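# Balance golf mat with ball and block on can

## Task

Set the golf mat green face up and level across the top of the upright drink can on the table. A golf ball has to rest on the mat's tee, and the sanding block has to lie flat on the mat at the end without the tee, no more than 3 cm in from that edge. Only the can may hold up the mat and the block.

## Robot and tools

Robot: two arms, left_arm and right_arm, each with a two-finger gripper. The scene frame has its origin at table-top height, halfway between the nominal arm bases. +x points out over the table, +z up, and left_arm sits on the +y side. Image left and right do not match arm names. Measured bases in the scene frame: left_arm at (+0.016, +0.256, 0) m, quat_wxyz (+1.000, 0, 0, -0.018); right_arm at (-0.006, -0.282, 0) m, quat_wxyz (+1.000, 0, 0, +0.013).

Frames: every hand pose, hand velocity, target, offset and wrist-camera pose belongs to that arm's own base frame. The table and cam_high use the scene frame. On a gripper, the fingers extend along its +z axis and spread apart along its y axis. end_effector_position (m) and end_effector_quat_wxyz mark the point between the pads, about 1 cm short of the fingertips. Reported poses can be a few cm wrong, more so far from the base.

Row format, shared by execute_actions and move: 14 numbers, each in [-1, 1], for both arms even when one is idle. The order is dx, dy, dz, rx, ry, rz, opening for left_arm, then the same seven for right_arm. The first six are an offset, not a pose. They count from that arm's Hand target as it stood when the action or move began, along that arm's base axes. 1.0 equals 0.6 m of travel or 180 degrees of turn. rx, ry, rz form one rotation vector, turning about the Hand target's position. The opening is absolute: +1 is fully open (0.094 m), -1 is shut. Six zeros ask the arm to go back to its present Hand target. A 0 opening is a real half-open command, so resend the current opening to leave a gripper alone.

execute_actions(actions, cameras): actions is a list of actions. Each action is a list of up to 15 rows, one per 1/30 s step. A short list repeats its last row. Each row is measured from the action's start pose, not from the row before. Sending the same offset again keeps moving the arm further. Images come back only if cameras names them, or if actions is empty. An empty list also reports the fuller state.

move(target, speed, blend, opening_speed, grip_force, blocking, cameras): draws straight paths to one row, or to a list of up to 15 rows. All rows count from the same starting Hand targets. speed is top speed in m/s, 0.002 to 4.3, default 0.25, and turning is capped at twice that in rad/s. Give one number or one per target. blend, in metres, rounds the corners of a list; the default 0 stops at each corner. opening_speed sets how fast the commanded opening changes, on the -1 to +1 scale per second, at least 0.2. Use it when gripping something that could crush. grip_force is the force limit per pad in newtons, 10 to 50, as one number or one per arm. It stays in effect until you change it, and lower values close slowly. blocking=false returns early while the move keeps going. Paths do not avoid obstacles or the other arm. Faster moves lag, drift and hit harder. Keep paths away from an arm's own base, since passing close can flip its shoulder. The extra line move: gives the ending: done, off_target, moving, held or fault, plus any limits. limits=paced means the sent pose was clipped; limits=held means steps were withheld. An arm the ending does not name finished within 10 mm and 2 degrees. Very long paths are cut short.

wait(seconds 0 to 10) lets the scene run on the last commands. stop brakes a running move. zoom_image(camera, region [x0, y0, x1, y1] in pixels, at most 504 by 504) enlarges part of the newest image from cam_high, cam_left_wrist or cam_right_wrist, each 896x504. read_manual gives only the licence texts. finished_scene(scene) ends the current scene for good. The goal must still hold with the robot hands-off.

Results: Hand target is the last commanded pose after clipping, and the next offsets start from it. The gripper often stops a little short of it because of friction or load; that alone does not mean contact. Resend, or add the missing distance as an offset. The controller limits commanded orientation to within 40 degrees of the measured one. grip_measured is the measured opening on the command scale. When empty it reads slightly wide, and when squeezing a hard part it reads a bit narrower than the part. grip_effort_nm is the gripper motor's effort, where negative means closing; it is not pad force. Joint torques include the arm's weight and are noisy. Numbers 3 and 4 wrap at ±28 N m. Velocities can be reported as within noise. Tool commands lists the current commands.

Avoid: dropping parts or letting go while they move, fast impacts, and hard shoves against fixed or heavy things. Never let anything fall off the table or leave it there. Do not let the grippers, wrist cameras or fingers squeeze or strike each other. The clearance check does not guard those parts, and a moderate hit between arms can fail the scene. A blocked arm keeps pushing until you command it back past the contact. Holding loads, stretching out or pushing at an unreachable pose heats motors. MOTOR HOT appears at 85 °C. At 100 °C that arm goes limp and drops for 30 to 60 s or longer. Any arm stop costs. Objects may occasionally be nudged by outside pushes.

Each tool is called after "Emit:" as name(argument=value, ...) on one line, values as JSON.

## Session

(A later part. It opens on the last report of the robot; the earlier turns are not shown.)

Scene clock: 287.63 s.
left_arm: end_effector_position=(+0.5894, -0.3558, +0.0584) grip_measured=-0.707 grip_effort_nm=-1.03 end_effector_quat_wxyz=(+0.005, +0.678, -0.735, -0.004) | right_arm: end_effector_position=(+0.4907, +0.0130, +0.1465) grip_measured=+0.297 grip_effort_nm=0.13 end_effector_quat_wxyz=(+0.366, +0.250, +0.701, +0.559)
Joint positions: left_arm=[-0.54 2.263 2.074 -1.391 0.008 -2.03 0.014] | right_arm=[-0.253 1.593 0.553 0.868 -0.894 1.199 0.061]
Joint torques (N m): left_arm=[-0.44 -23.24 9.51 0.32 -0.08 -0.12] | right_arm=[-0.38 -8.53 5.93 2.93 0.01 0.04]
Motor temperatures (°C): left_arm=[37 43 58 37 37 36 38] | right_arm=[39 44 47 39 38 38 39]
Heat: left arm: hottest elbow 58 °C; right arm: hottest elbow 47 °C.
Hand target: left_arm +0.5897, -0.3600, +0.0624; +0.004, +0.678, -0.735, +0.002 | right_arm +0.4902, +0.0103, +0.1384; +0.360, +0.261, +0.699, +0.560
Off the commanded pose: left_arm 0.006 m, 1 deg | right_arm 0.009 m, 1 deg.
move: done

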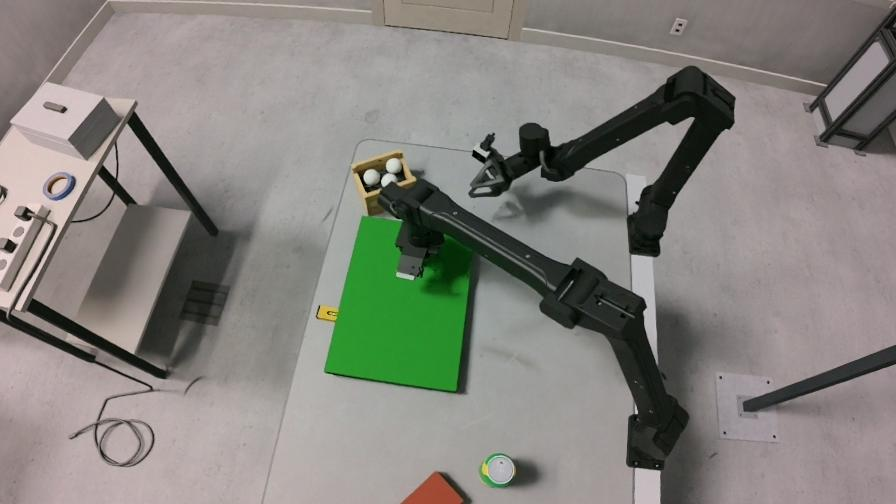

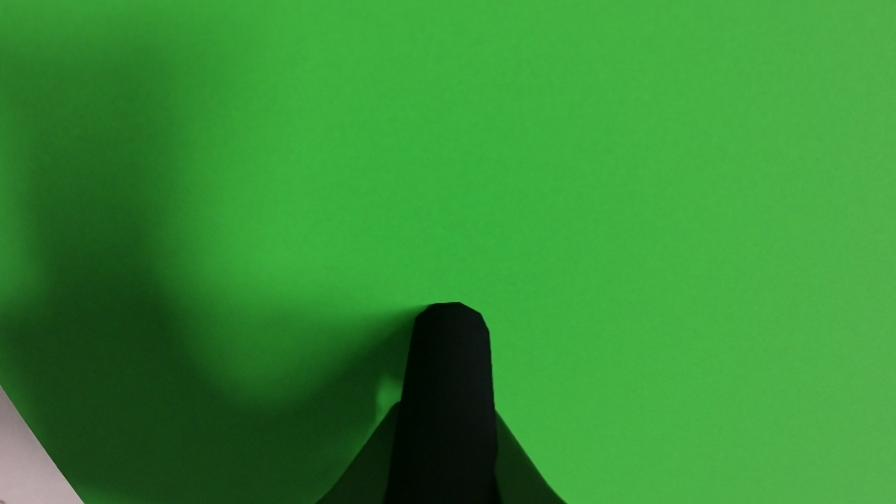

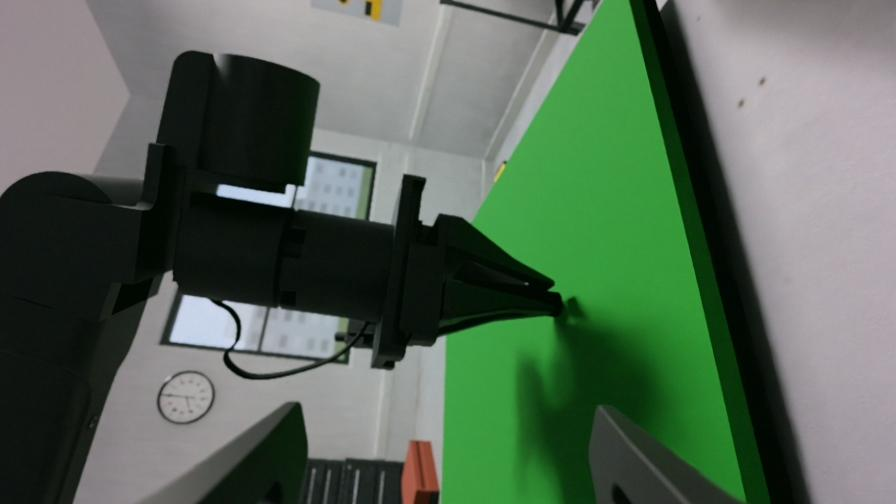

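Emit:
move(target=[[-0.07,0.035,0.01,0,0,0,-0.95,0,0,0,0,0,0,0.3],[-0.07,0.035,-0.036,0,0,0,-0.95,0,0,0,0,0,0,0.3]], speed=0.06, cameras=["cam_high","cam_right_wrist"])

Scene clock: 292.40 s.
left_arm: end_effector_position=(+0.5525, -0.3333, +0.0526) grip_measured=-0.708 grip_effort_nm=-1.02 end_effector_quat_wxyz=(+0.000, +0.678, -0.736, +0.005) | right_arm: end_effector_position=(+0.4907, +0.0130, +0.1465) grip_measured=+0.297 grip_effort_nm=0.13 end_effector_quat_wxyz=(+0.366, +0.250, +0.701, +0.559)
Joint positions: left_arm=[-0.542 2.126 1.817 -1.253 0.002 -2.03 0.014] | right_arm=[-0.253 1.593 0.553 0.868 -0.894 1.199 0.061]
Joint torques (N m): left_arm=[-1.03 -19.25 7.98 0.96 0.16 -0.11] | right_arm=[-0.26 -8.29 6.08 2.86 0 0.04]
Motor temperatures (°C): left_arm=[37 44 57 37 37 36 38] | right_arm=[39 44 47 39 38 38 39]
Heat: left arm: hottest elbow 57 °C; right arm: hottest elbow 47 °C.
Hand target: left_arm +0.5477, -0.3391, +0.0408; +0.004, +0.678, -0.735, +0.002 | right_arm +0.4902, +0.0103, +0.1384; +0.360, +0.261, +0.699, +0.560
Off the commanded pose: left_arm 0.014 m, 1 deg | right_arm 0.009 m, 1 deg.
move: off_target (left_arm)
Images, in order (width x height): cam_high 896x504, cam_right_wrist 896x504.

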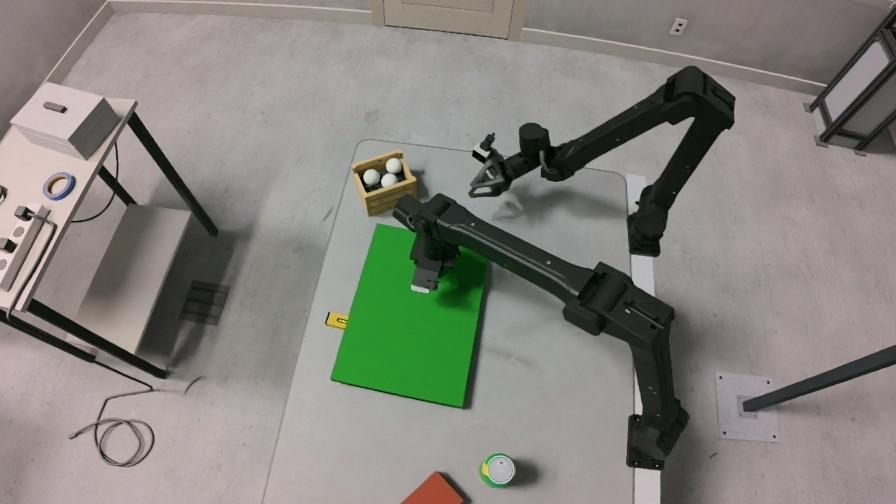

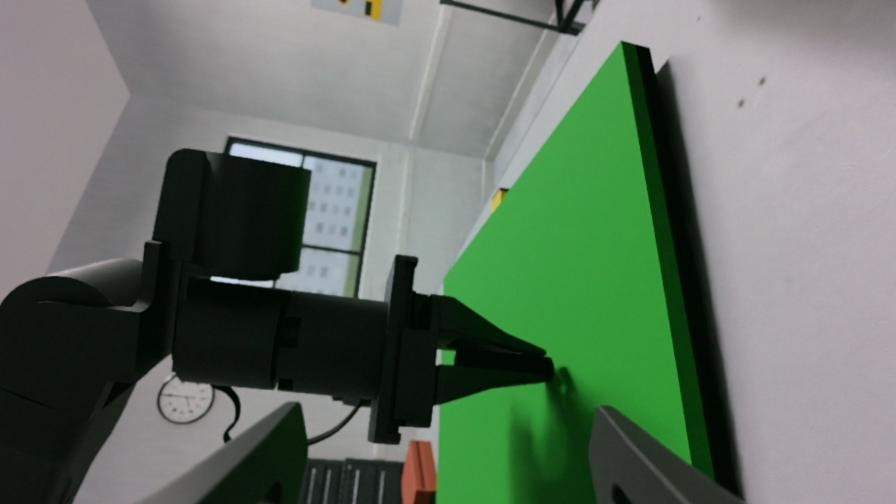

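Emit:
move(target=[[0,0,-0.022,0,0,0,-0.95,0,0,0,0,0,0,0.3],[0,0,-0.022,0,0,0,-0.3,0,0,0,0,0,0,0.3],[0,0,0.15,0,0,0,-0.3,0,0,0,0,0,0,0.3]], speed=[0.04,0.05,0.1], opening_speed=0.4, cameras=["cam_left_wrist","cam_right_wrist"])

Scene clock: 298.90 s.
left_arm: end_effector_position=(+0.5423, -0.3285, +0.1253) grip_measured=-0.302 grip_effort_nm=0.09 end_effector_quat_wxyz=(+0.005, +0.678, -0.735, -0.004) | right_arm: end_effector_position=(+0.4907, +0.0130, +0.1465) grip_measured=+0.297 grip_effort_nm=0.13 end_effector_quat_wxyz=(+0.366, +0.250, +0.701, +0.559)
Joint positions: left_arm=[-0.542 2.059 1.902 -1.425 0.007 -2.031 0.033] | right_arm=[-0.253 1.593 0.553 0.868 -0.894 1.199 0.061]
Joint torques (N m): left_arm=[-1.26 -19.08 12.53 -0.08 -0.03 -0.15] | right_arm=[-0.03 -8.41 5.83 3.02 0.01 0.05]
Motor temperatures (°C): left_arm=[37 44 56 37 37 36 38] | right_arm=[39 44 47 39 38 38 39]
Heat: left arm: hottest elbow 56 °C; right arm: hottest elbow 47 °C.
Hand target: left_arm +0.5477, -0.3392, +0.1309; +0.004, +0.678, -0.735, +0.002 | right_arm +0.4902, +0.0103, +0.1384; +0.360, +0.261, +0.699, +0.560
Off the commanded pose: left_arm 0.013 m, 1 deg | right_arm 0.009 m, 1 deg.
move: off_target (left_arm); target 2's new opening was sent with left_arm's hand 0.026 m and 1 deg from that target
Images, in order (width x height): cam_left_wrist 896x504, cam_right_wrist 896x504.

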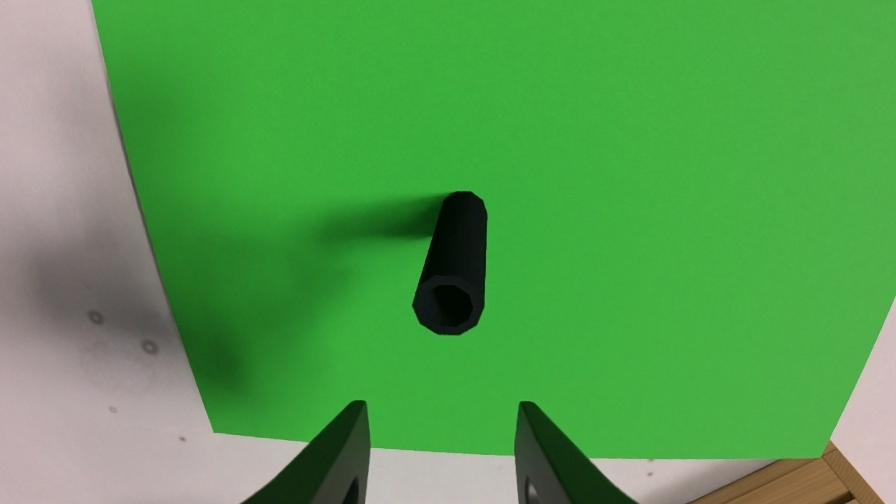

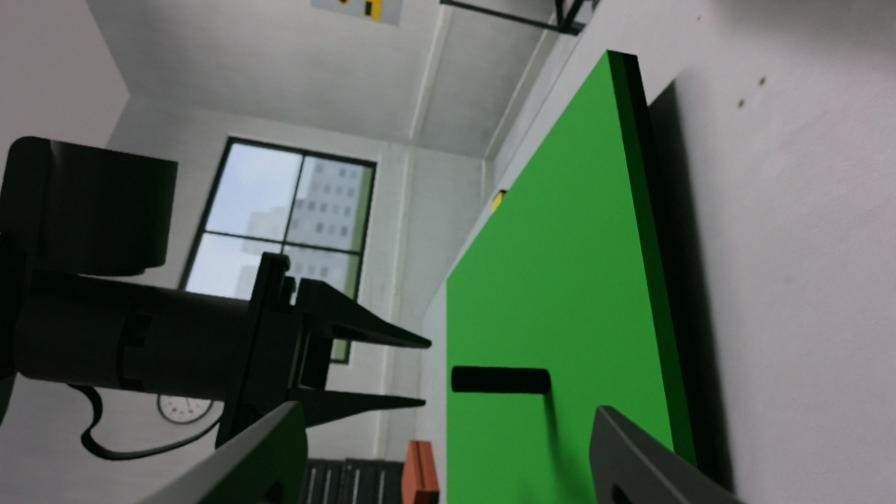

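Emit:
move(target=[[0,0.05,0.2,0,0,-0.1,0.6,0,0,0,0,0,0,0.3],[-0.333,0.752,0.2,0,0,-0.472,1,0,0,0,0,0,0,0.3]], speed=0.35, blend=[0.04,0], cameras=["cam_left_wrist","cam_high"])

Scene clock: 312.40 s.
left_arm: end_effector_position=(+0.3482, +0.1081, +0.2538) grip_measured=+0.997 grip_effort_nm=0.11 end_effector_quat_wxyz=(-0.007, -0.005, +1.000, +0.002) | right_arm: end_effector_position=(+0.4907, +0.0130, +0.1465) grip_measured=+0.297 grip_effort_nm=0.13 end_effector_quat_wxyz=(+0.366, +0.250, +0.701, +0.559)
Joint positions: left_arm=[0.298 1.299 1.269 -1.552 -0.008 0.289 0.094] | right_arm=[-0.253 1.593 0.553 0.868 -0.894 1.199 0.061]
Joint torques (N m): left_arm=[0.32 -8.88 8.83 0.66 0.11 0.1] | right_arm=[0.21 -8.64 5.93 2.95 0.01 0.04]
Motor temperatures (°C): left_arm=[37 43 56 37 37 36 38] | right_arm=[39 43 46 39 38 38 39]
Heat: left arm: hottest elbow 56 °C; right arm: hottest elbow 46 °C.
Hand target: left_arm +0.3479, +0.1121, +0.2509; -0.005, -0.003, +1.000, +0.001 | right_arm +0.4902, +0.0103, +0.1384; +0.360, +0.261, +0.699, +0.560
Off the commanded pose: left_arm 0.005 m, 0 deg | right_arm 0.009 m, 1 deg.
move: done
Images, in order (width x height): cam_high 896x504, cam_left_wrist 896x504.

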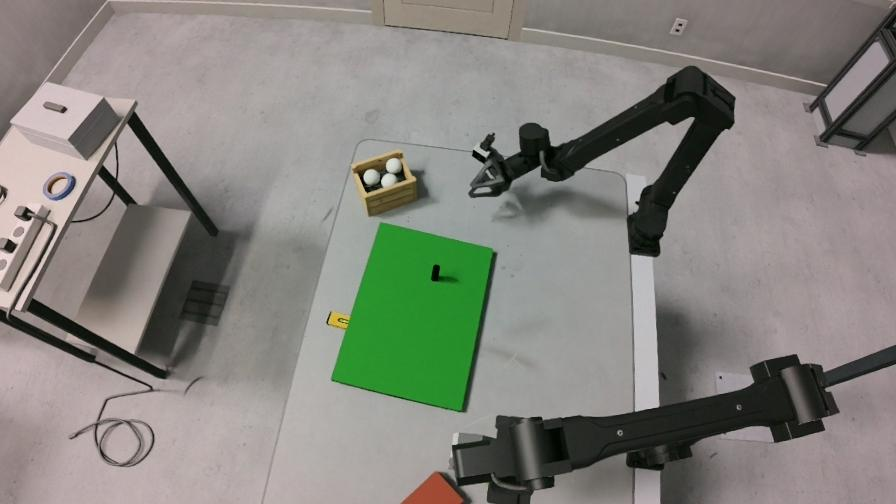

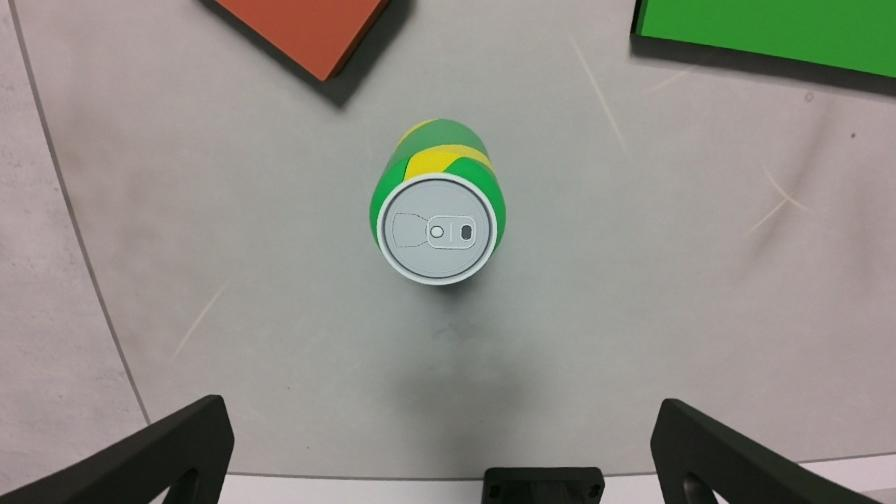

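Emit:
move(target=[[-0.012,0.004,-0.2,0,0,0,1,0,0,0,0,0,0,0.3],[-0.012,0.004,-0.285,0,0,0,1,0,0,0,0,0,0,0.3],[-0.012,0.004,-0.285,0,0,0,0.3,0,0,0,0,0,0,0.3]], speed=[0.2,0.1,0.1], grip_force=[20,50], opening_speed=0.6, cameras=["cam_left_wrist"])

Scene clock: 321.10 s.
left_arm: end_effector_position=(+0.3426, +0.1109, +0.0870) grip_measured=+0.434 grip_effort_nm=-0.46 end_effector_quat_wxyz=(+0.000, -0.004, +1.000, +0.004) | right_arm: end_effector_position=(+0.4907, +0.0130, +0.1465) grip_measured=+0.297 grip_effort_nm=0.13 end_effector_quat_wxyz=(+0.366, +0.250, +0.701, +0.559)
Joint positions: left_arm=[0.311 1.396 0.904 -1.077 -0.008 0.302 0.067] | right_arm=[-0.253 1.593 0.553 0.868 -0.894 1.199 0.061]
Joint torques (N m): left_arm=[0.5 -8 7.95 0.83 0.12 0.07] | right_arm=[-0.21 -8.29 5.94 2.99 0.01 0.02]
Motor temperatures (°C): left_arm=[37 43 56 37 37 36 38] | right_arm=[39 43 46 39 38 38 39]
Heat: left arm: hottest elbow 56 °C; right arm: hottest elbow 46 °C.
Hand target: left_arm +0.3408, +0.1145, +0.0799; -0.005, -0.003, +1.000, +0.001 | right_arm +0.4902, +0.0103, +0.1384; +0.360, +0.261, +0.699, +0.560
Off the commanded pose: left_arm 0.008 m, 1 deg | right_arm 0.009 m, 1 deg.
grip_force (N): 20, 50
move: done
Images, in order (width x height): cam_left_wrist 896x504.

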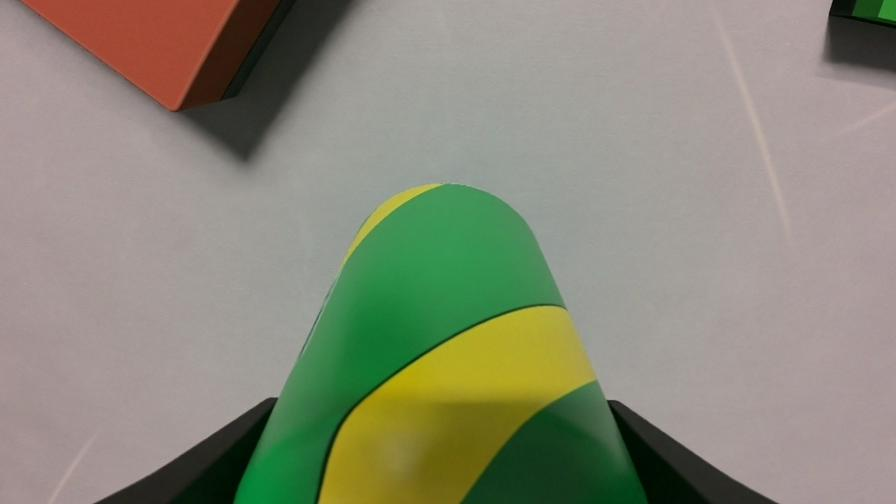

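Emit:
move(target=[[0,0,0.06,0,0,0,0.3,0,0,0,0,0,0,0.3],[0.285,-0.117,0.06,0,0,0,0.3,0,0,0,0,0,0,0.3],[0.285,-0.117,-0.012,0,0,0,0.3,0,0,0,0,0,0,0.3]], speed=[0.1,0.2,0.05], blend=[0.01,0.01,0], cameras=["cam_left_wrist","cam_high"])

Scene clock: 327.57 s.
left_arm: end_effector_position=(+0.5008, +0.0466, +0.0882) grip_measured=+0.433 grip_effort_nm=-0.47 end_effector_quat_wxyz=(-0.003, +0.000, +1.000, +0.000) | right_arm: end_effector_position=(+0.4907, +0.0130, +0.1465) grip_measured=+0.297 grip_effort_nm=0.13 end_effector_quat_wxyz=(+0.366, +0.250, +0.701, +0.559)
Joint positions: left_arm=[0.093 1.748 1.33 -1.159 -0.001 0.093 0.067] | right_arm=[-0.253 1.593 0.553 0.868 -0.894 1.199 0.061]
Joint torques (N m): left_arm=[-1.03 -11.87 9.78 1.17 -0.1 -0.17] | right_arm=[-0.15 -8.35 6.02 2.86 0.02 0.05]
Motor temperatures (°C): left_arm=[37 42 55 37 37 36 38] | right_arm=[39 43 46 39 38 38 38]
Heat: left arm: hottest elbow 55 °C; right arm: hottest elbow 46 °C.
Hand target: left_arm +0.5118, +0.0442, +0.0727; -0.005, -0.003, +1.000, +0.001 | right_arm +0.4902, +0.0103, +0.1384; +0.360, +0.261, +0.699, +0.560
Off the commanded pose: left_arm 0.019 m, 0 deg | right_arm 0.009 m, 1 deg.
grip_force (N): 20, 50
move: off_target (left_arm)
Images, in order (width x height): cam_high 896x504, cam_left_wrist 896x504.

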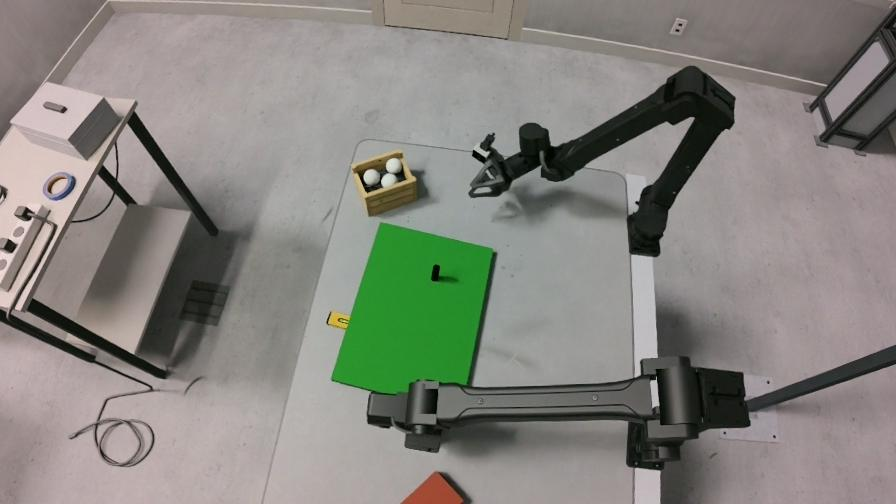

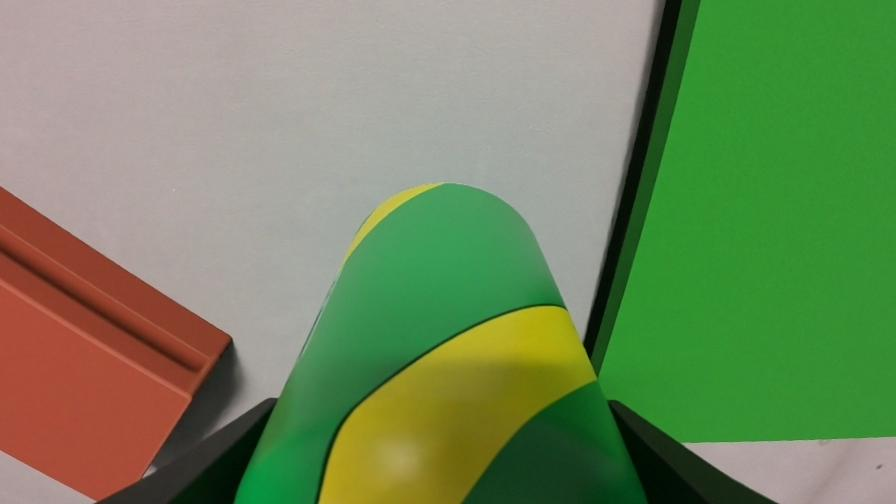

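Emit:
move(target=[[0,0,-0.008,0,0,0,0.3,0,0,0,0,0,0,0.3],[0,0,-0.008,0,0,0,0.9,0,0,0,0,0,0,0.3],[0,0,0.16,0,0,0,0.9,0,0,0,0,0,0,0.3]], speed=[0.03,0.1,0.15], opening_speed=0.5, cameras=["cam_left_wrist","cam_high"])

Scene clock: 335.40 s.
left_arm: end_effector_position=(+0.4993, +0.0465, +0.1585) grip_measured=+0.898 grip_effort_nm=0.11 end_effector_quat_wxyz=(-0.014, +0.000, +1.000, -0.001) | right_arm: end_effector_position=(+0.4907, +0.0130, +0.1465) grip_measured=+0.297 grip_effort_nm=0.13 end_effector_quat_wxyz=(+0.366, +0.250, +0.701, +0.559)
Joint positions: left_arm=[0.093 1.699 1.459 -1.359 -0.002 0.092 0.089] | right_arm=[-0.253 1.593 0.553 0.868 -0.894 1.199 0.061]
Joint torques (N m): left_arm=[-1.03 -14.21 12.57 -0.17 -0.07 -0.17] | right_arm=[0.09 -8.64 5.93 2.97 0.01 0.03]
Motor temperatures (°C): left_arm=[37 42 55 37 37 36 38] | right_arm=[39 43 46 39 38 38 38]
Heat: left arm: hottest elbow 55 °C; right arm: hottest elbow 46 °C.
Hand target: left_arm +0.5119, +0.0442, +0.1686; -0.005, -0.003, +1.000, +0.001 | right_arm +0.4902, +0.0103, +0.1384; +0.360, +0.261, +0.699, +0.560
Off the commanded pose: left_arm 0.016 m, 1 deg | right_arm 0.009 m, 1 deg.
grip_force (N): 20, 50
move: off_target (left_arm); target 2's new opening was sent with left_arm's hand 0.022 m and 1 deg from that target
Images, in order (width x height): cam_high 896x504, cam_left_wrist 896x504.

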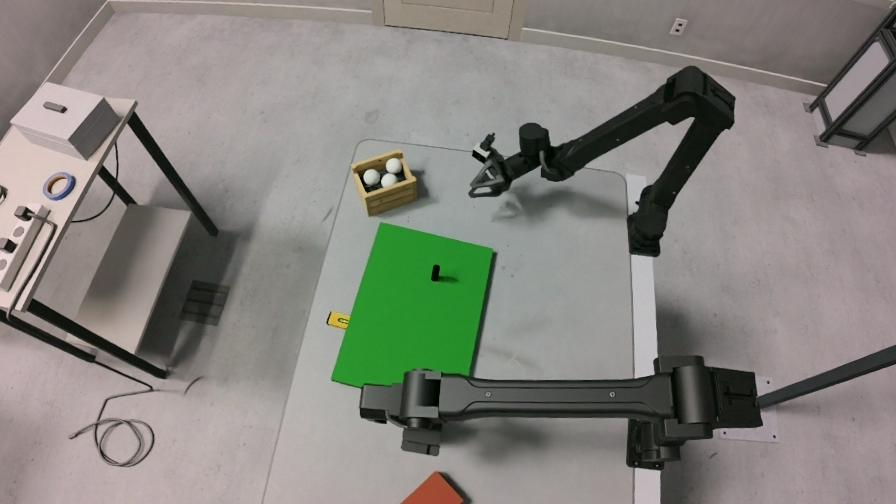

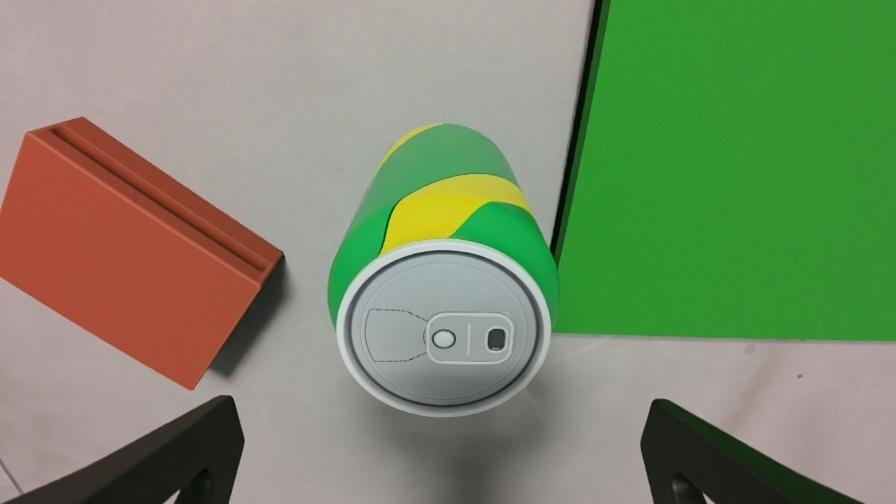

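Emit:
move(target=[-0.045,0.285,0.01,0,0,0.294,1,0,0,0,0,0,0,0.3], speed=0.2, cameras=["cam_left_wrist"])

Scene clock: 344.50 s.
left_arm: end_effector_position=(+0.4734, +0.2062, +0.1692) grip_measured=+0.998 grip_effort_nm=0.11 end_effector_quat_wxyz=(-0.010, -0.438, +0.899, +0.000) | right_arm: end_effector_position=(+0.4907, +0.0130, +0.1465) grip_measured=+0.297 grip_effort_nm=0.13 end_effector_quat_wxyz=(+0.366, +0.250, +0.701, +0.559)
Joint positions: left_arm=[0.412 1.726 1.522 -1.388 0 -0.494 0.094] | right_arm=[-0.253 1.593 0.553 0.868 -0.894 1.199 0.061]
Joint torques (N m): left_arm=[0.32 -13.51 13 0.01 0.04 -0.17] | right_arm=[-0.09 -8.23 5.91 2.95 -0.01 0.02]
Motor temperatures (°C): left_arm=[37 42 55 37 37 36 38] | right_arm=[39 43 46 39 38 38 38]
Heat: left arm: hottest elbow 55 °C; right arm: hottest elbow 46 °C.
Hand target: left_arm +0.4847, +0.2152, +0.1746; -0.005, -0.448, +0.894, -0.001 | right_arm +0.4902, +0.0103, +0.1384; +0.360, +0.261, +0.699, +0.560
Off the commanded pose: left_arm 0.016 m, 2 deg | right_arm 0.009 m, 1 deg.
grip_force (N): 20, 50
move: off_target (left_arm)
Images, in order (width x height): cam_left_wrist 896x504.

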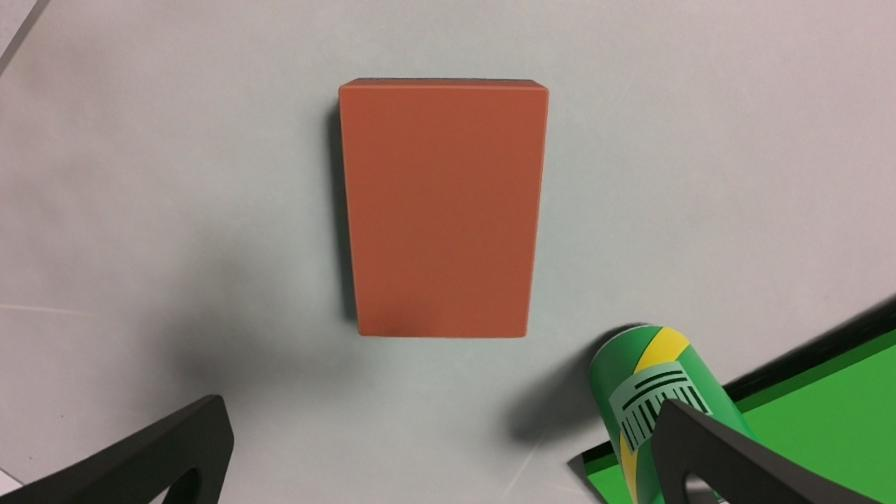

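Emit:
move(target=[[0,0,-0.19,0,0,0,1,0,0,0,0,0,0,0.3],[0,0,-0.262,0,0,0,1,0,0,0,0,0,0,0.3],[0,0,-0.262,0,0,0,0.3,0,0,0,0,0,0,0.3]], speed=[0.2,0.1,0.1], grip_force=[30,50], opening_speed=0.6, cameras=["cam_left_wrist"])

Scene clock: 352.60 s.
left_arm: end_effector_position=(+0.4827, +0.2203, +0.0474) grip_measured=+0.303 grip_effort_nm=-0.16 end_effector_quat_wxyz=(+0.009, -0.451, +0.892, +0.006) | right_arm: end_effector_position=(+0.4907, +0.0130, +0.1465) grip_measured=+0.297 grip_effort_nm=0.13 end_effector_quat_wxyz=(+0.366, +0.250, +0.701, +0.559)
Joint positions: left_arm=[0.425 1.845 1.351 -1.058 -0.012 -0.51 0.061] | right_arm=[-0.253 1.593 0.553 0.868 -0.894 1.199 0.061]
Joint torques (N m): left_arm=[-1.08 -12.1 7.5 1.76 0.54 -0.02] | right_arm=[-0.15 -8.88 5.98 2.88 0.02 0.04]
Motor temperatures (°C): left_arm=[37 42 55 37 37 36 38] | right_arm=[39 42 46 39 38 38 38]
Heat: left arm: hottest elbow 55 °C; right arm: hottest elbow 46 °C.
Hand target: left_arm +0.4848, +0.2154, +0.0174; -0.005, -0.448, +0.894, -0.001 | right_arm +0.4902, +0.0103, +0.1384; +0.360, +0.261, +0.699, +0.560
Off the commanded pose: left_arm 0.031 m, 2 deg | right_arm 0.009 m, 1 deg.
grip_force (N): 30, 50
move: off_target (left_arm); target 3's new opening was sent with left_arm's hand 0.031 m and 2 deg from that target
Images, in order (width x height): cam_left_wrist 896x504.

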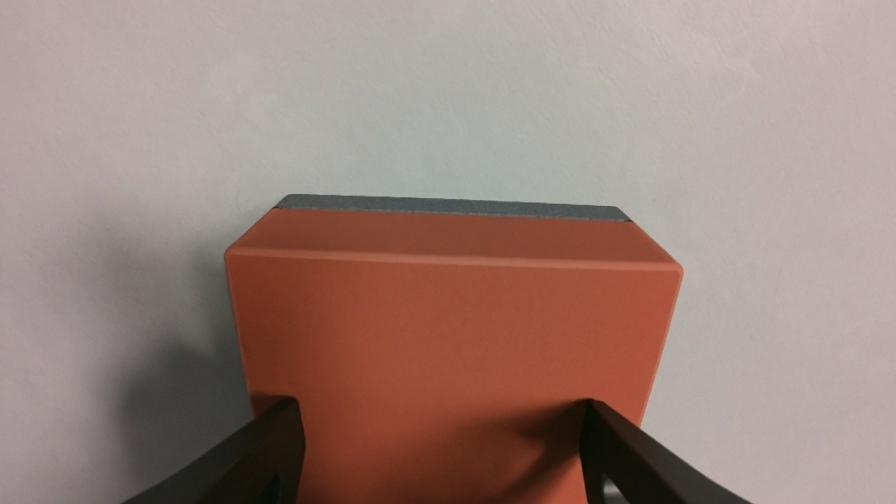

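Emit:
move(target=[0,0,0.133,0,0,0,1.0,0,0,0,0,0,0,0.3], cameras=["cam_high","cam_left_wrist"])

Scene clock: 367.17 s.
left_arm: end_effector_position=(+0.4750, +0.2068, +0.0884) grip_measured=+0.998 grip_effort_nm=0.11 end_effector_quat_wxyz=(-0.014, -0.445, +0.895, -0.002) | right_arm: end_effector_position=(+0.4907, +0.0130, +0.1465) grip_measured=+0.297 grip_effort_nm=0.13 end_effector_quat_wxyz=(+0.366, +0.250, +0.701, +0.559)
Joint positions: left_arm=[0.413 1.797 1.398 -1.2 0.005 -0.51 0.094] | right_arm=[-0.253 1.593 0.553 0.868 -0.894 1.199 0.061]
Joint torques (N m): left_arm=[0.03 -15.27 11.82 -0.34 -0.22 -0.04] | right_arm=[-0.44 -8.29 5.91 2.91 0 0.06]
Heat: left arm: hottest elbow 53 °C; right arm: hottest elbow 46 °C.
Hand target: left_arm +0.4847, +0.2153, +0.0972; -0.005, -0.448, +0.894, -0.001 | right_arm +0.4902, +0.0103, +0.1384; +0.360, +0.261, +0.699, +0.560
Off the commanded pose: left_arm 0.016 m, 1 deg | right_arm 0.009 m, 1 deg.
grip_force (N): 30, 50
move: off_target (left_arm)
Images, in order (width x height): cam_high 896x504, cam_left_wrist 896x504.

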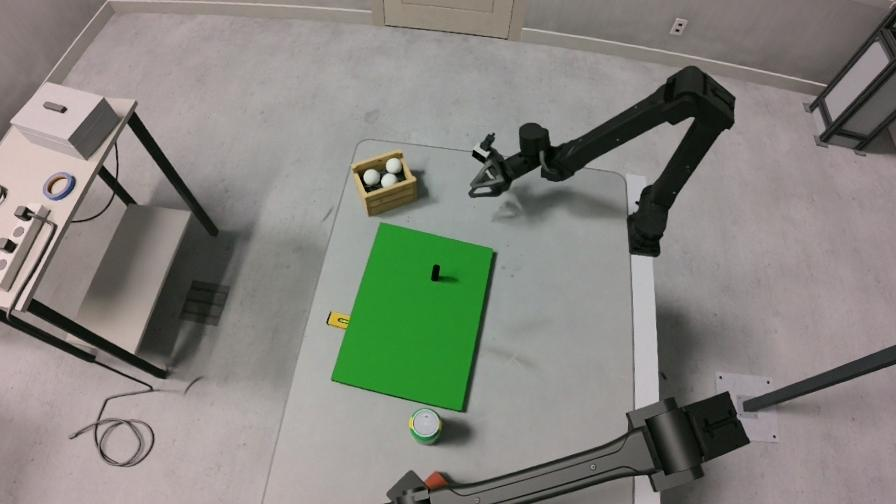

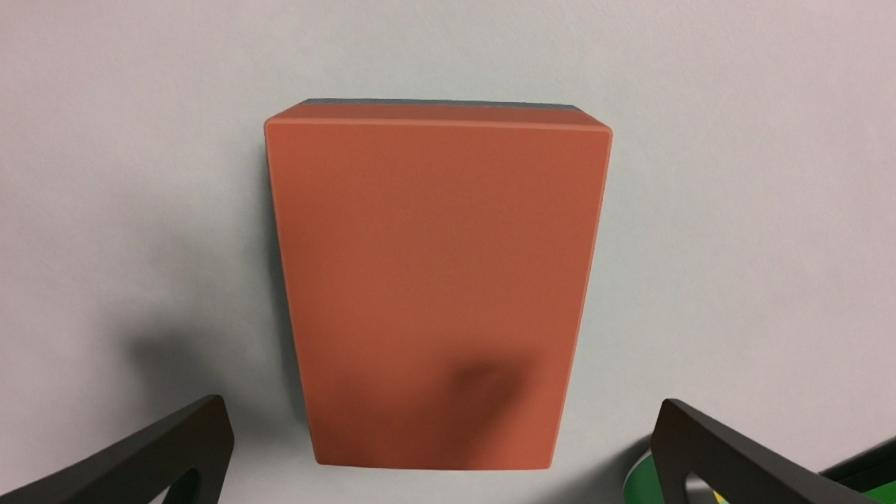

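Emit:
move(target=[-0.002,0.0025,-0.065,0,0,0,1.0,0,0,0,0,0,0,0.3], cameras=["cam_left_wrist"])

Scene clock: 375.50 s.
left_arm: end_effector_position=(+0.4863, +0.2118, +0.0712) grip_measured=+0.998 grip_effort_nm=0.11 end_effector_quat_wxyz=(+0.003, -0.445, +0.895, -0.003) | right_arm: end_effector_position=(+0.4907, +0.0130, +0.1465) grip_measured=+0.297 grip_effort_nm=0.13 end_effector_quat_wxyz=(+0.366, +0.250, +0.701, +0.559)
Joint positions: left_arm=[0.413 1.824 1.39 -1.13 0.005 -0.51 0.094] | right_arm=[-0.253 1.593 0.553 0.868 -0.894 1.199 0.061]
Joint torques (N m): left_arm=[0.38 -14.21 8.1 0.84 -0.17 -0.01] | right_arm=[-0.15 -8.53 5.89 2.97 -0.01 0.05]
Heat: left arm: hottest elbow 54 °C; right arm: hottest elbow 45 °C.
Hand target: left_arm +0.4835, +0.2168, +0.0582; -0.005, -0.448, +0.894, -0.001 | right_arm +0.4902, +0.0103, +0.1384; +0.360, +0.261, +0.699, +0.560
Off the commanded pose: left_arm 0.014 m, 1 deg | right_arm 0.009 m, 1 deg.
grip_force (N): 30, 50
move: off_target (left_arm)
Images, in order (width x height): cam_left_wrist 896x504.

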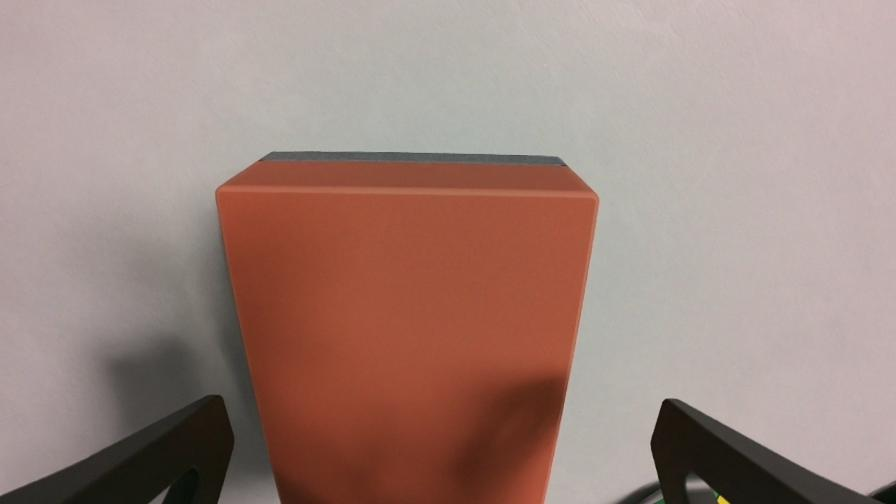

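Emit:
move(target=[-0.027,-0.013,-0.025,0,0,0,1.0,0,0,0,0,0,0,0.3], cameras=["cam_left_wrist"])

Scene clock: 379.07 s.
left_arm: end_effector_position=(+0.4697, +0.2045, +0.0454) grip_measured=+0.998 grip_effort_nm=0.11 end_effector_quat_wxyz=(-0.007, -0.445, +0.895, -0.002) | right_arm: end_effector_position=(+0.4907, +0.0130, +0.1465) grip_measured=+0.297 grip_effort_nm=0.13 end_effector_quat_wxyz=(+0.366, +0.250, +0.701, +0.559)
Joint positions: left_arm=[0.413 1.824 1.314 -1.074 0.005 -0.51 0.094] | right_arm=[-0.253 1.593 0.553 0.868 -0.894 1.199 0.061]
Joint torques (N m): left_arm=[-0.32 -15.97 7.73 0.66 -0.21 -0.06] | right_arm=[-0.15 -8.47 5.89 2.92 -0.01 0.02]
Heat: left arm: hottest elbow 54 °C; right arm: hottest elbow 45 °C.
Hand target: left_arm +0.4675, +0.2091, +0.0433; -0.004, -0.448, +0.894, -0.001 | right_arm +0.4902, +0.0103, +0.1384; +0.360, +0.261, +0.699, +0.560
Off the commanded pose: left_arm 0.006 m, 0 deg | right_arm 0.009 m, 1 deg.
grip_force (N): 30, 50
move: done
Images, in order (width x height): cam_left_wrist 896x504.

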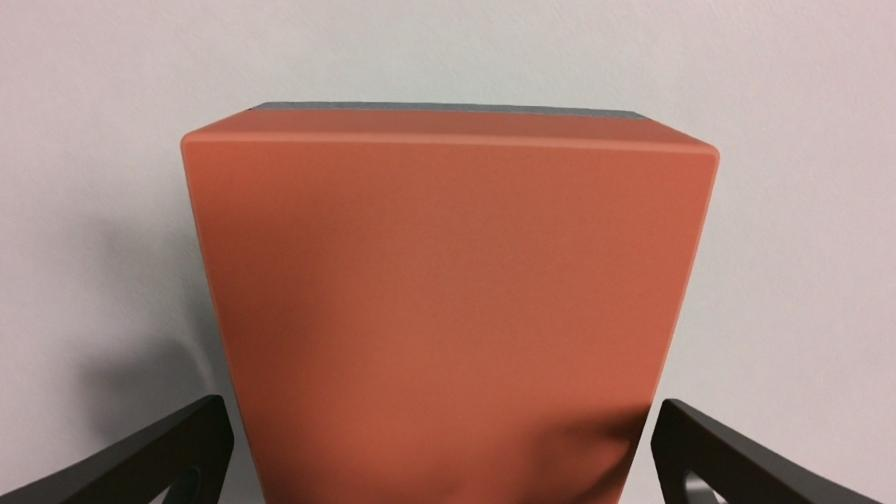

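Emit:
move(target=[[0,0,-0.042,0,0,0,1.0,0,0,0,0,0,0,0.3],[0,0,-0.042,0,0,0,0.3,0,0,0,0,0,0,0.3]], grip_force=[30,50], opening_speed=0.6, cameras=["cam_left_wrist"])

Scene clock: 383.63 s.
left_arm: end_effector_position=(+0.4715, +0.2054, +0.0319) grip_measured=+0.831 grip_effort_nm=-0.66 end_effector_quat_wxyz=(+0.005, -0.445, +0.895, -0.003) | right_arm: end_effector_position=(+0.4907, +0.0130, +0.1465) grip_measured=+0.297 grip_effort_nm=0.13 end_effector_quat_wxyz=(+0.366, +0.250, +0.701, +0.559)
Joint positions: left_arm=[0.413 1.834 1.287 -1.014 0.005 -0.51 0.086] | right_arm=[-0.253 1.593 0.553 0.868 -0.894 1.199 0.061]
Joint torques (N m): left_arm=[-0.03 -14.04 7.65 0.77 -0.18 -0.04] | right_arm=[-0.44 -8.12 5.91 2.92 0.01 0.05]
Heat: left arm: hottest elbow 53 °C; right arm: hottest elbow 45 °C.
Hand target: left_arm +0.4673, +0.2090, +0.0180; -0.005, -0.448, +0.894, -0.001 | right_arm +0.4902, +0.0103, +0.1384; +0.360, +0.261, +0.699, +0.560
Off the commanded pose: left_arm 0.015 m, 1 deg | right_arm 0.009 m, 1 deg.
grip_force (N): 30, 50
move: off_target (left_arm); target 2's new opening was sent with left_arm's hand 0.015 m and 1 deg from that target
Images, in order (width x height): cam_left_wrist 896x504.

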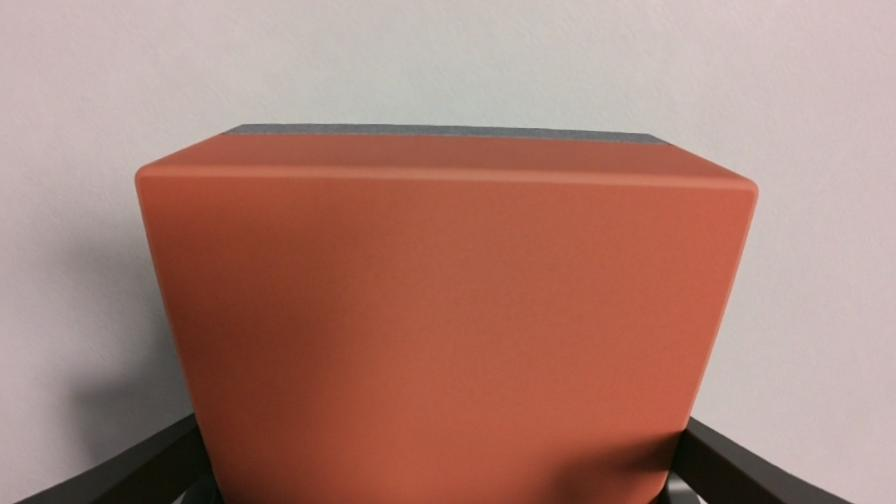

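Emit:
move(target=[[0,0,0.15,0,0,0,0.3,0,0,0,0,0,0,0.3],[-0.34,-0.015,0.15,0,0,-0.294,0.3,0,0,0,0,0,0,0.3],[-0.34,-0.015,0.035,0,0,-0.294,0.3,0,0,0,0,0,0,0.3]], speed=0.35, blend=0.02, cameras=["cam_left_wrist"])

Scene clock: 389.00 s.
left_arm: end_effector_position=(+0.2583, +0.1914, +0.0335) grip_measured=+0.830 grip_effort_nm=-0.66 end_effector_quat_wxyz=(-0.017, -0.004, +1.000, -0.006) | right_arm: end_effector_position=(+0.4907, +0.0130, +0.1465) grip_measured=+0.297 grip_effort_nm=0.13 end_effector_quat_wxyz=(+0.366, +0.250, +0.701, +0.559)
Joint positions: left_arm=[0.633 1.41 0.751 -0.947 -0.01 0.625 0.086] | right_arm=[-0.253 1.593 0.553 0.868 -0.894 1.199 0.061]
Joint torques (N m): left_arm=[0.38 -8.53 8.5 0.7 0.11 0.01] | right_arm=[-0.5 -8.23 5.97 3 -0.02 0.02]
Heat: left arm: hottest elbow 53 °C; right arm: hottest elbow 45 °C.
Hand target: left_arm +0.2635, +0.2000, +0.0391; -0.005, -0.003, +1.000, +0.001 | right_arm +0.4902, +0.0103, +0.1384; +0.360, +0.261, +0.699, +0.560
Off the commanded pose: left_arm 0.011 m, 2 deg | right_arm 0.009 m, 1 deg.
grip_force (N): 30, 50
move: off_target (left_arm)
Images, in order (width x height): cam_left_wrist 896x504.

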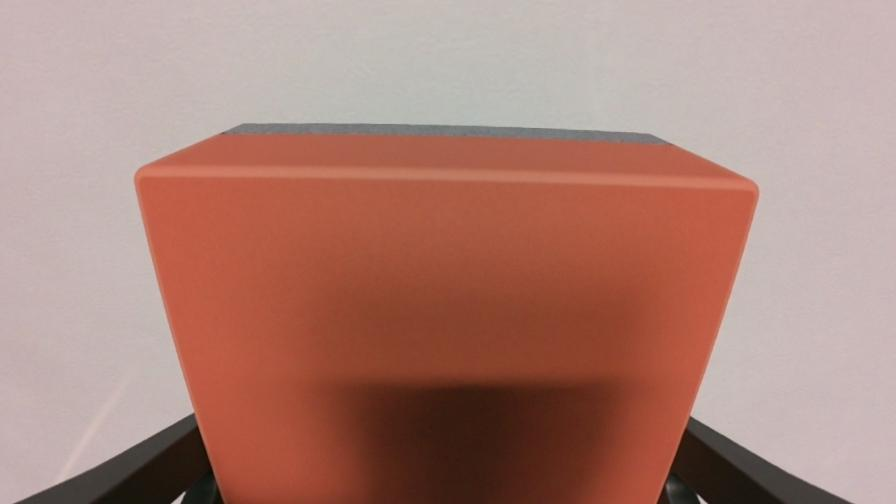

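Emit:
move(target=[[0,0,-0.012,0,0,0,0.3,0,0,0,0,0,0,0.3],[0,0,-0.012,0,0,0,1.0,0,0,0,0,0,0,0.3],[0,0,0.24,0,0,0,1.0,0,0,0,0,0,0,0.3],[0.485,-0.88,0.2,0,0,0.472,1.0,0,0,0,0,0,0,0.3]], speed=[0.05,0.1,0.2,0.35], blend=[0,0,0.02,0], grip_force=[50,50], cameras=["cam_high","cam_left_wrist"])

Scene clock: 401.07 s.
left_arm: end_effector_position=(+0.5447, -0.3216, +0.1593) grip_measured=+0.998 grip_effort_nm=0.09 end_effector_quat_wxyz=(-0.006, -0.672, +0.740, +0.000) | right_arm: end_effector_position=(+0.4907, +0.0130, +0.1465) grip_measured=+0.297 grip_effort_nm=0.13 end_effector_quat_wxyz=(+0.366, +0.250, +0.701, +0.559)
Joint positions: left_arm=[-0.529 2.037 1.956 -1.493 0.012 -2.004 0.094] | right_arm=[-0.253 1.593 0.553 0.868 -0.894 1.199 0.061]
Joint torques (N m): left_arm=[-0.97 -17.49 13.14 0.13 -0.25 -0.22] | right_arm=[0.03 -8.23 5.89 2.97 -0.01 0.04]
Heat: left arm: hottest elbow 53 °C; right arm: hottest elbow 45 °C.
Hand target: left_arm +0.5546, -0.3279, +0.1591; -0.004, -0.678, +0.735, -0.002 | right_arm +0.4902, +0.0103, +0.1384; +0.360, +0.261, +0.699, +0.560
Off the commanded pose: left_arm 0.012 m, 1 deg | right_arm 0.009 m, 1 deg.
move: off_target (left_arm)
Images, in order (width x height): cam_high 896x504, cam_left_wrist 896x504.

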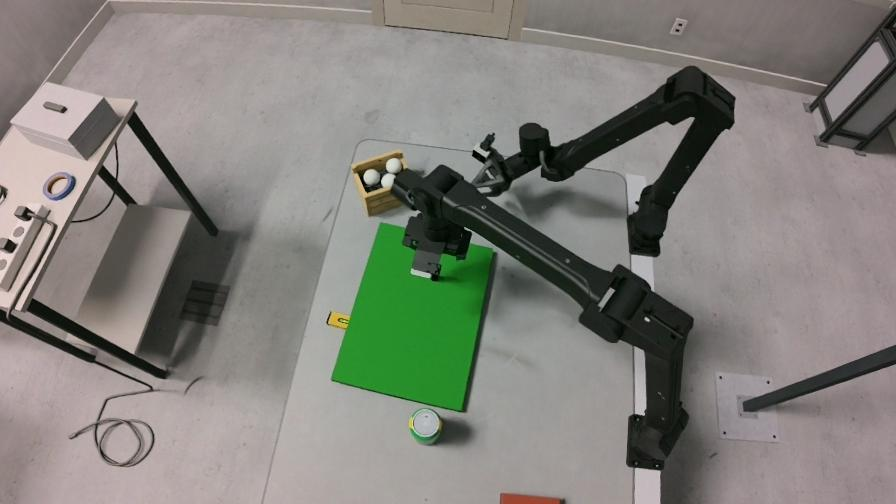

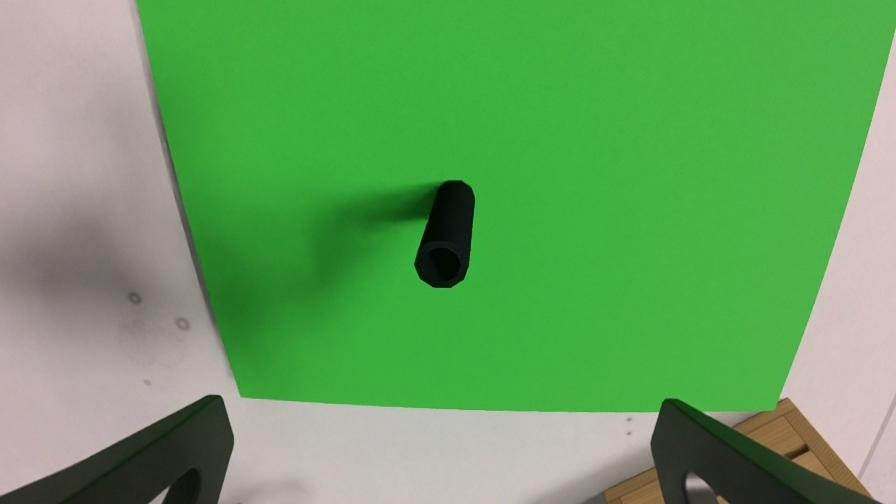

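Emit:
move(target=[[-0.006,-0.014,-0.15,0,0,0,1.0,0,0,0,0,0,0,0.3],[-0.006,-0.014,-0.205,0,0,0,0.2,0,0,0,0,0,0,0.3]], speed=0.15, cameras=["cam_left_wrist"])

Emit:
wait(seconds=0)

Scene clock: 407.50 s.
left_arm: end_effector_position=(+0.5554, -0.3298, +0.0531) grip_measured=+0.203 grip_effort_nm=-0.10 end_effector_quat_wxyz=(+0.003, +0.677, -0.736, +0.011) | right_arm: end_effector_position=(+0.4907, +0.0130, +0.1465) grip_measured=+0.297 grip_effort_nm=0.13 end_effector_quat_wxyz=(+0.366, +0.250, +0.701, +0.559)
Joint positions: left_arm=[-0.532 2.12 1.809 -1.239 0.012 -2.019 0.057] | right_arm=[-0.253 1.593 0.553 0.868 -0.894 1.199 0.061]
Joint torques (N m): left_arm=[-1.55 -19.08 8.73 0.62 -0.28 -0.2] | right_arm=[-0.09 -8.53 5.98 3.04 -0.01 0.03]
Heat: left arm: hottest elbow 53 °C; right arm: hottest elbow 45 °C.
Hand target: left_arm +0.5509, -0.3364, +0.0360; +0.004, +0.678, -0.735, +0.002 | right_arm +0.4902, +0.0103, +0.1384; +0.360, +0.261, +0.699, +0.560
Off the commanded pose: left_arm 0.019 m, 1 deg | right_arm 0.009 m, 1 deg.
move: off_target (left_arm); target 2's new opening was sent with left_arm's hand 0.019 m and 1 deg from that target
Images, in order (width x height): cam_left_wrist 896x504.

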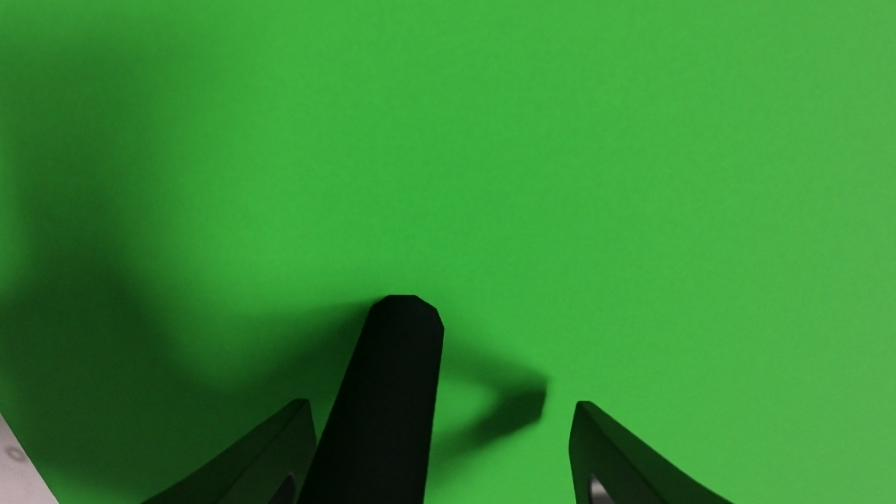

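Scene clock: 407.50 s.
left_arm: end_effector_position=(+0.5554, -0.3298, +0.0531) grip_measured=+0.203 grip_effort_nm=-0.10 end_effector_quat_wxyz=(+0.003, +0.677, -0.736, +0.011) | right_arm: end_effector_position=(+0.4907, +0.0130, +0.1465) grip_measured=+0.297 grip_effort_nm=0.13 end_effector_quat_wxyz=(+0.366, +0.250, +0.701, +0.559)
Joint positions: left_arm=[-0.532 2.12 1.809 -1.239 0.012 -2.019 0.057] | right_arm=[-0.253 1.593 0.553 0.868 -0.894 1.199 0.061]
Joint torques (N m): left_arm=[-1.55 -19.08 8.73 0.62 -0.28 -0.2] | right_arm=[-0.09 -8.53 5.98 3.04 -0.01 0.03]
Heat: left arm: hottest elbow 53 °C; right arm: hottest elbow 45 °C.
Hand target: left_arm +0.5509, -0.3364, +0.0360; +0.004, +0.678, -0.735, +0.002 | right_arm +0.4902, +0.0103, +0.1384; +0.360, +0.261, +0.699, +0.560
Tool commands: left_gripper/opening=+0.2 right_gripper/opening=+0.3
Off the commanded pose: left_arm 0.019 m, 1 deg | right_arm 0.009 m, 1 deg.


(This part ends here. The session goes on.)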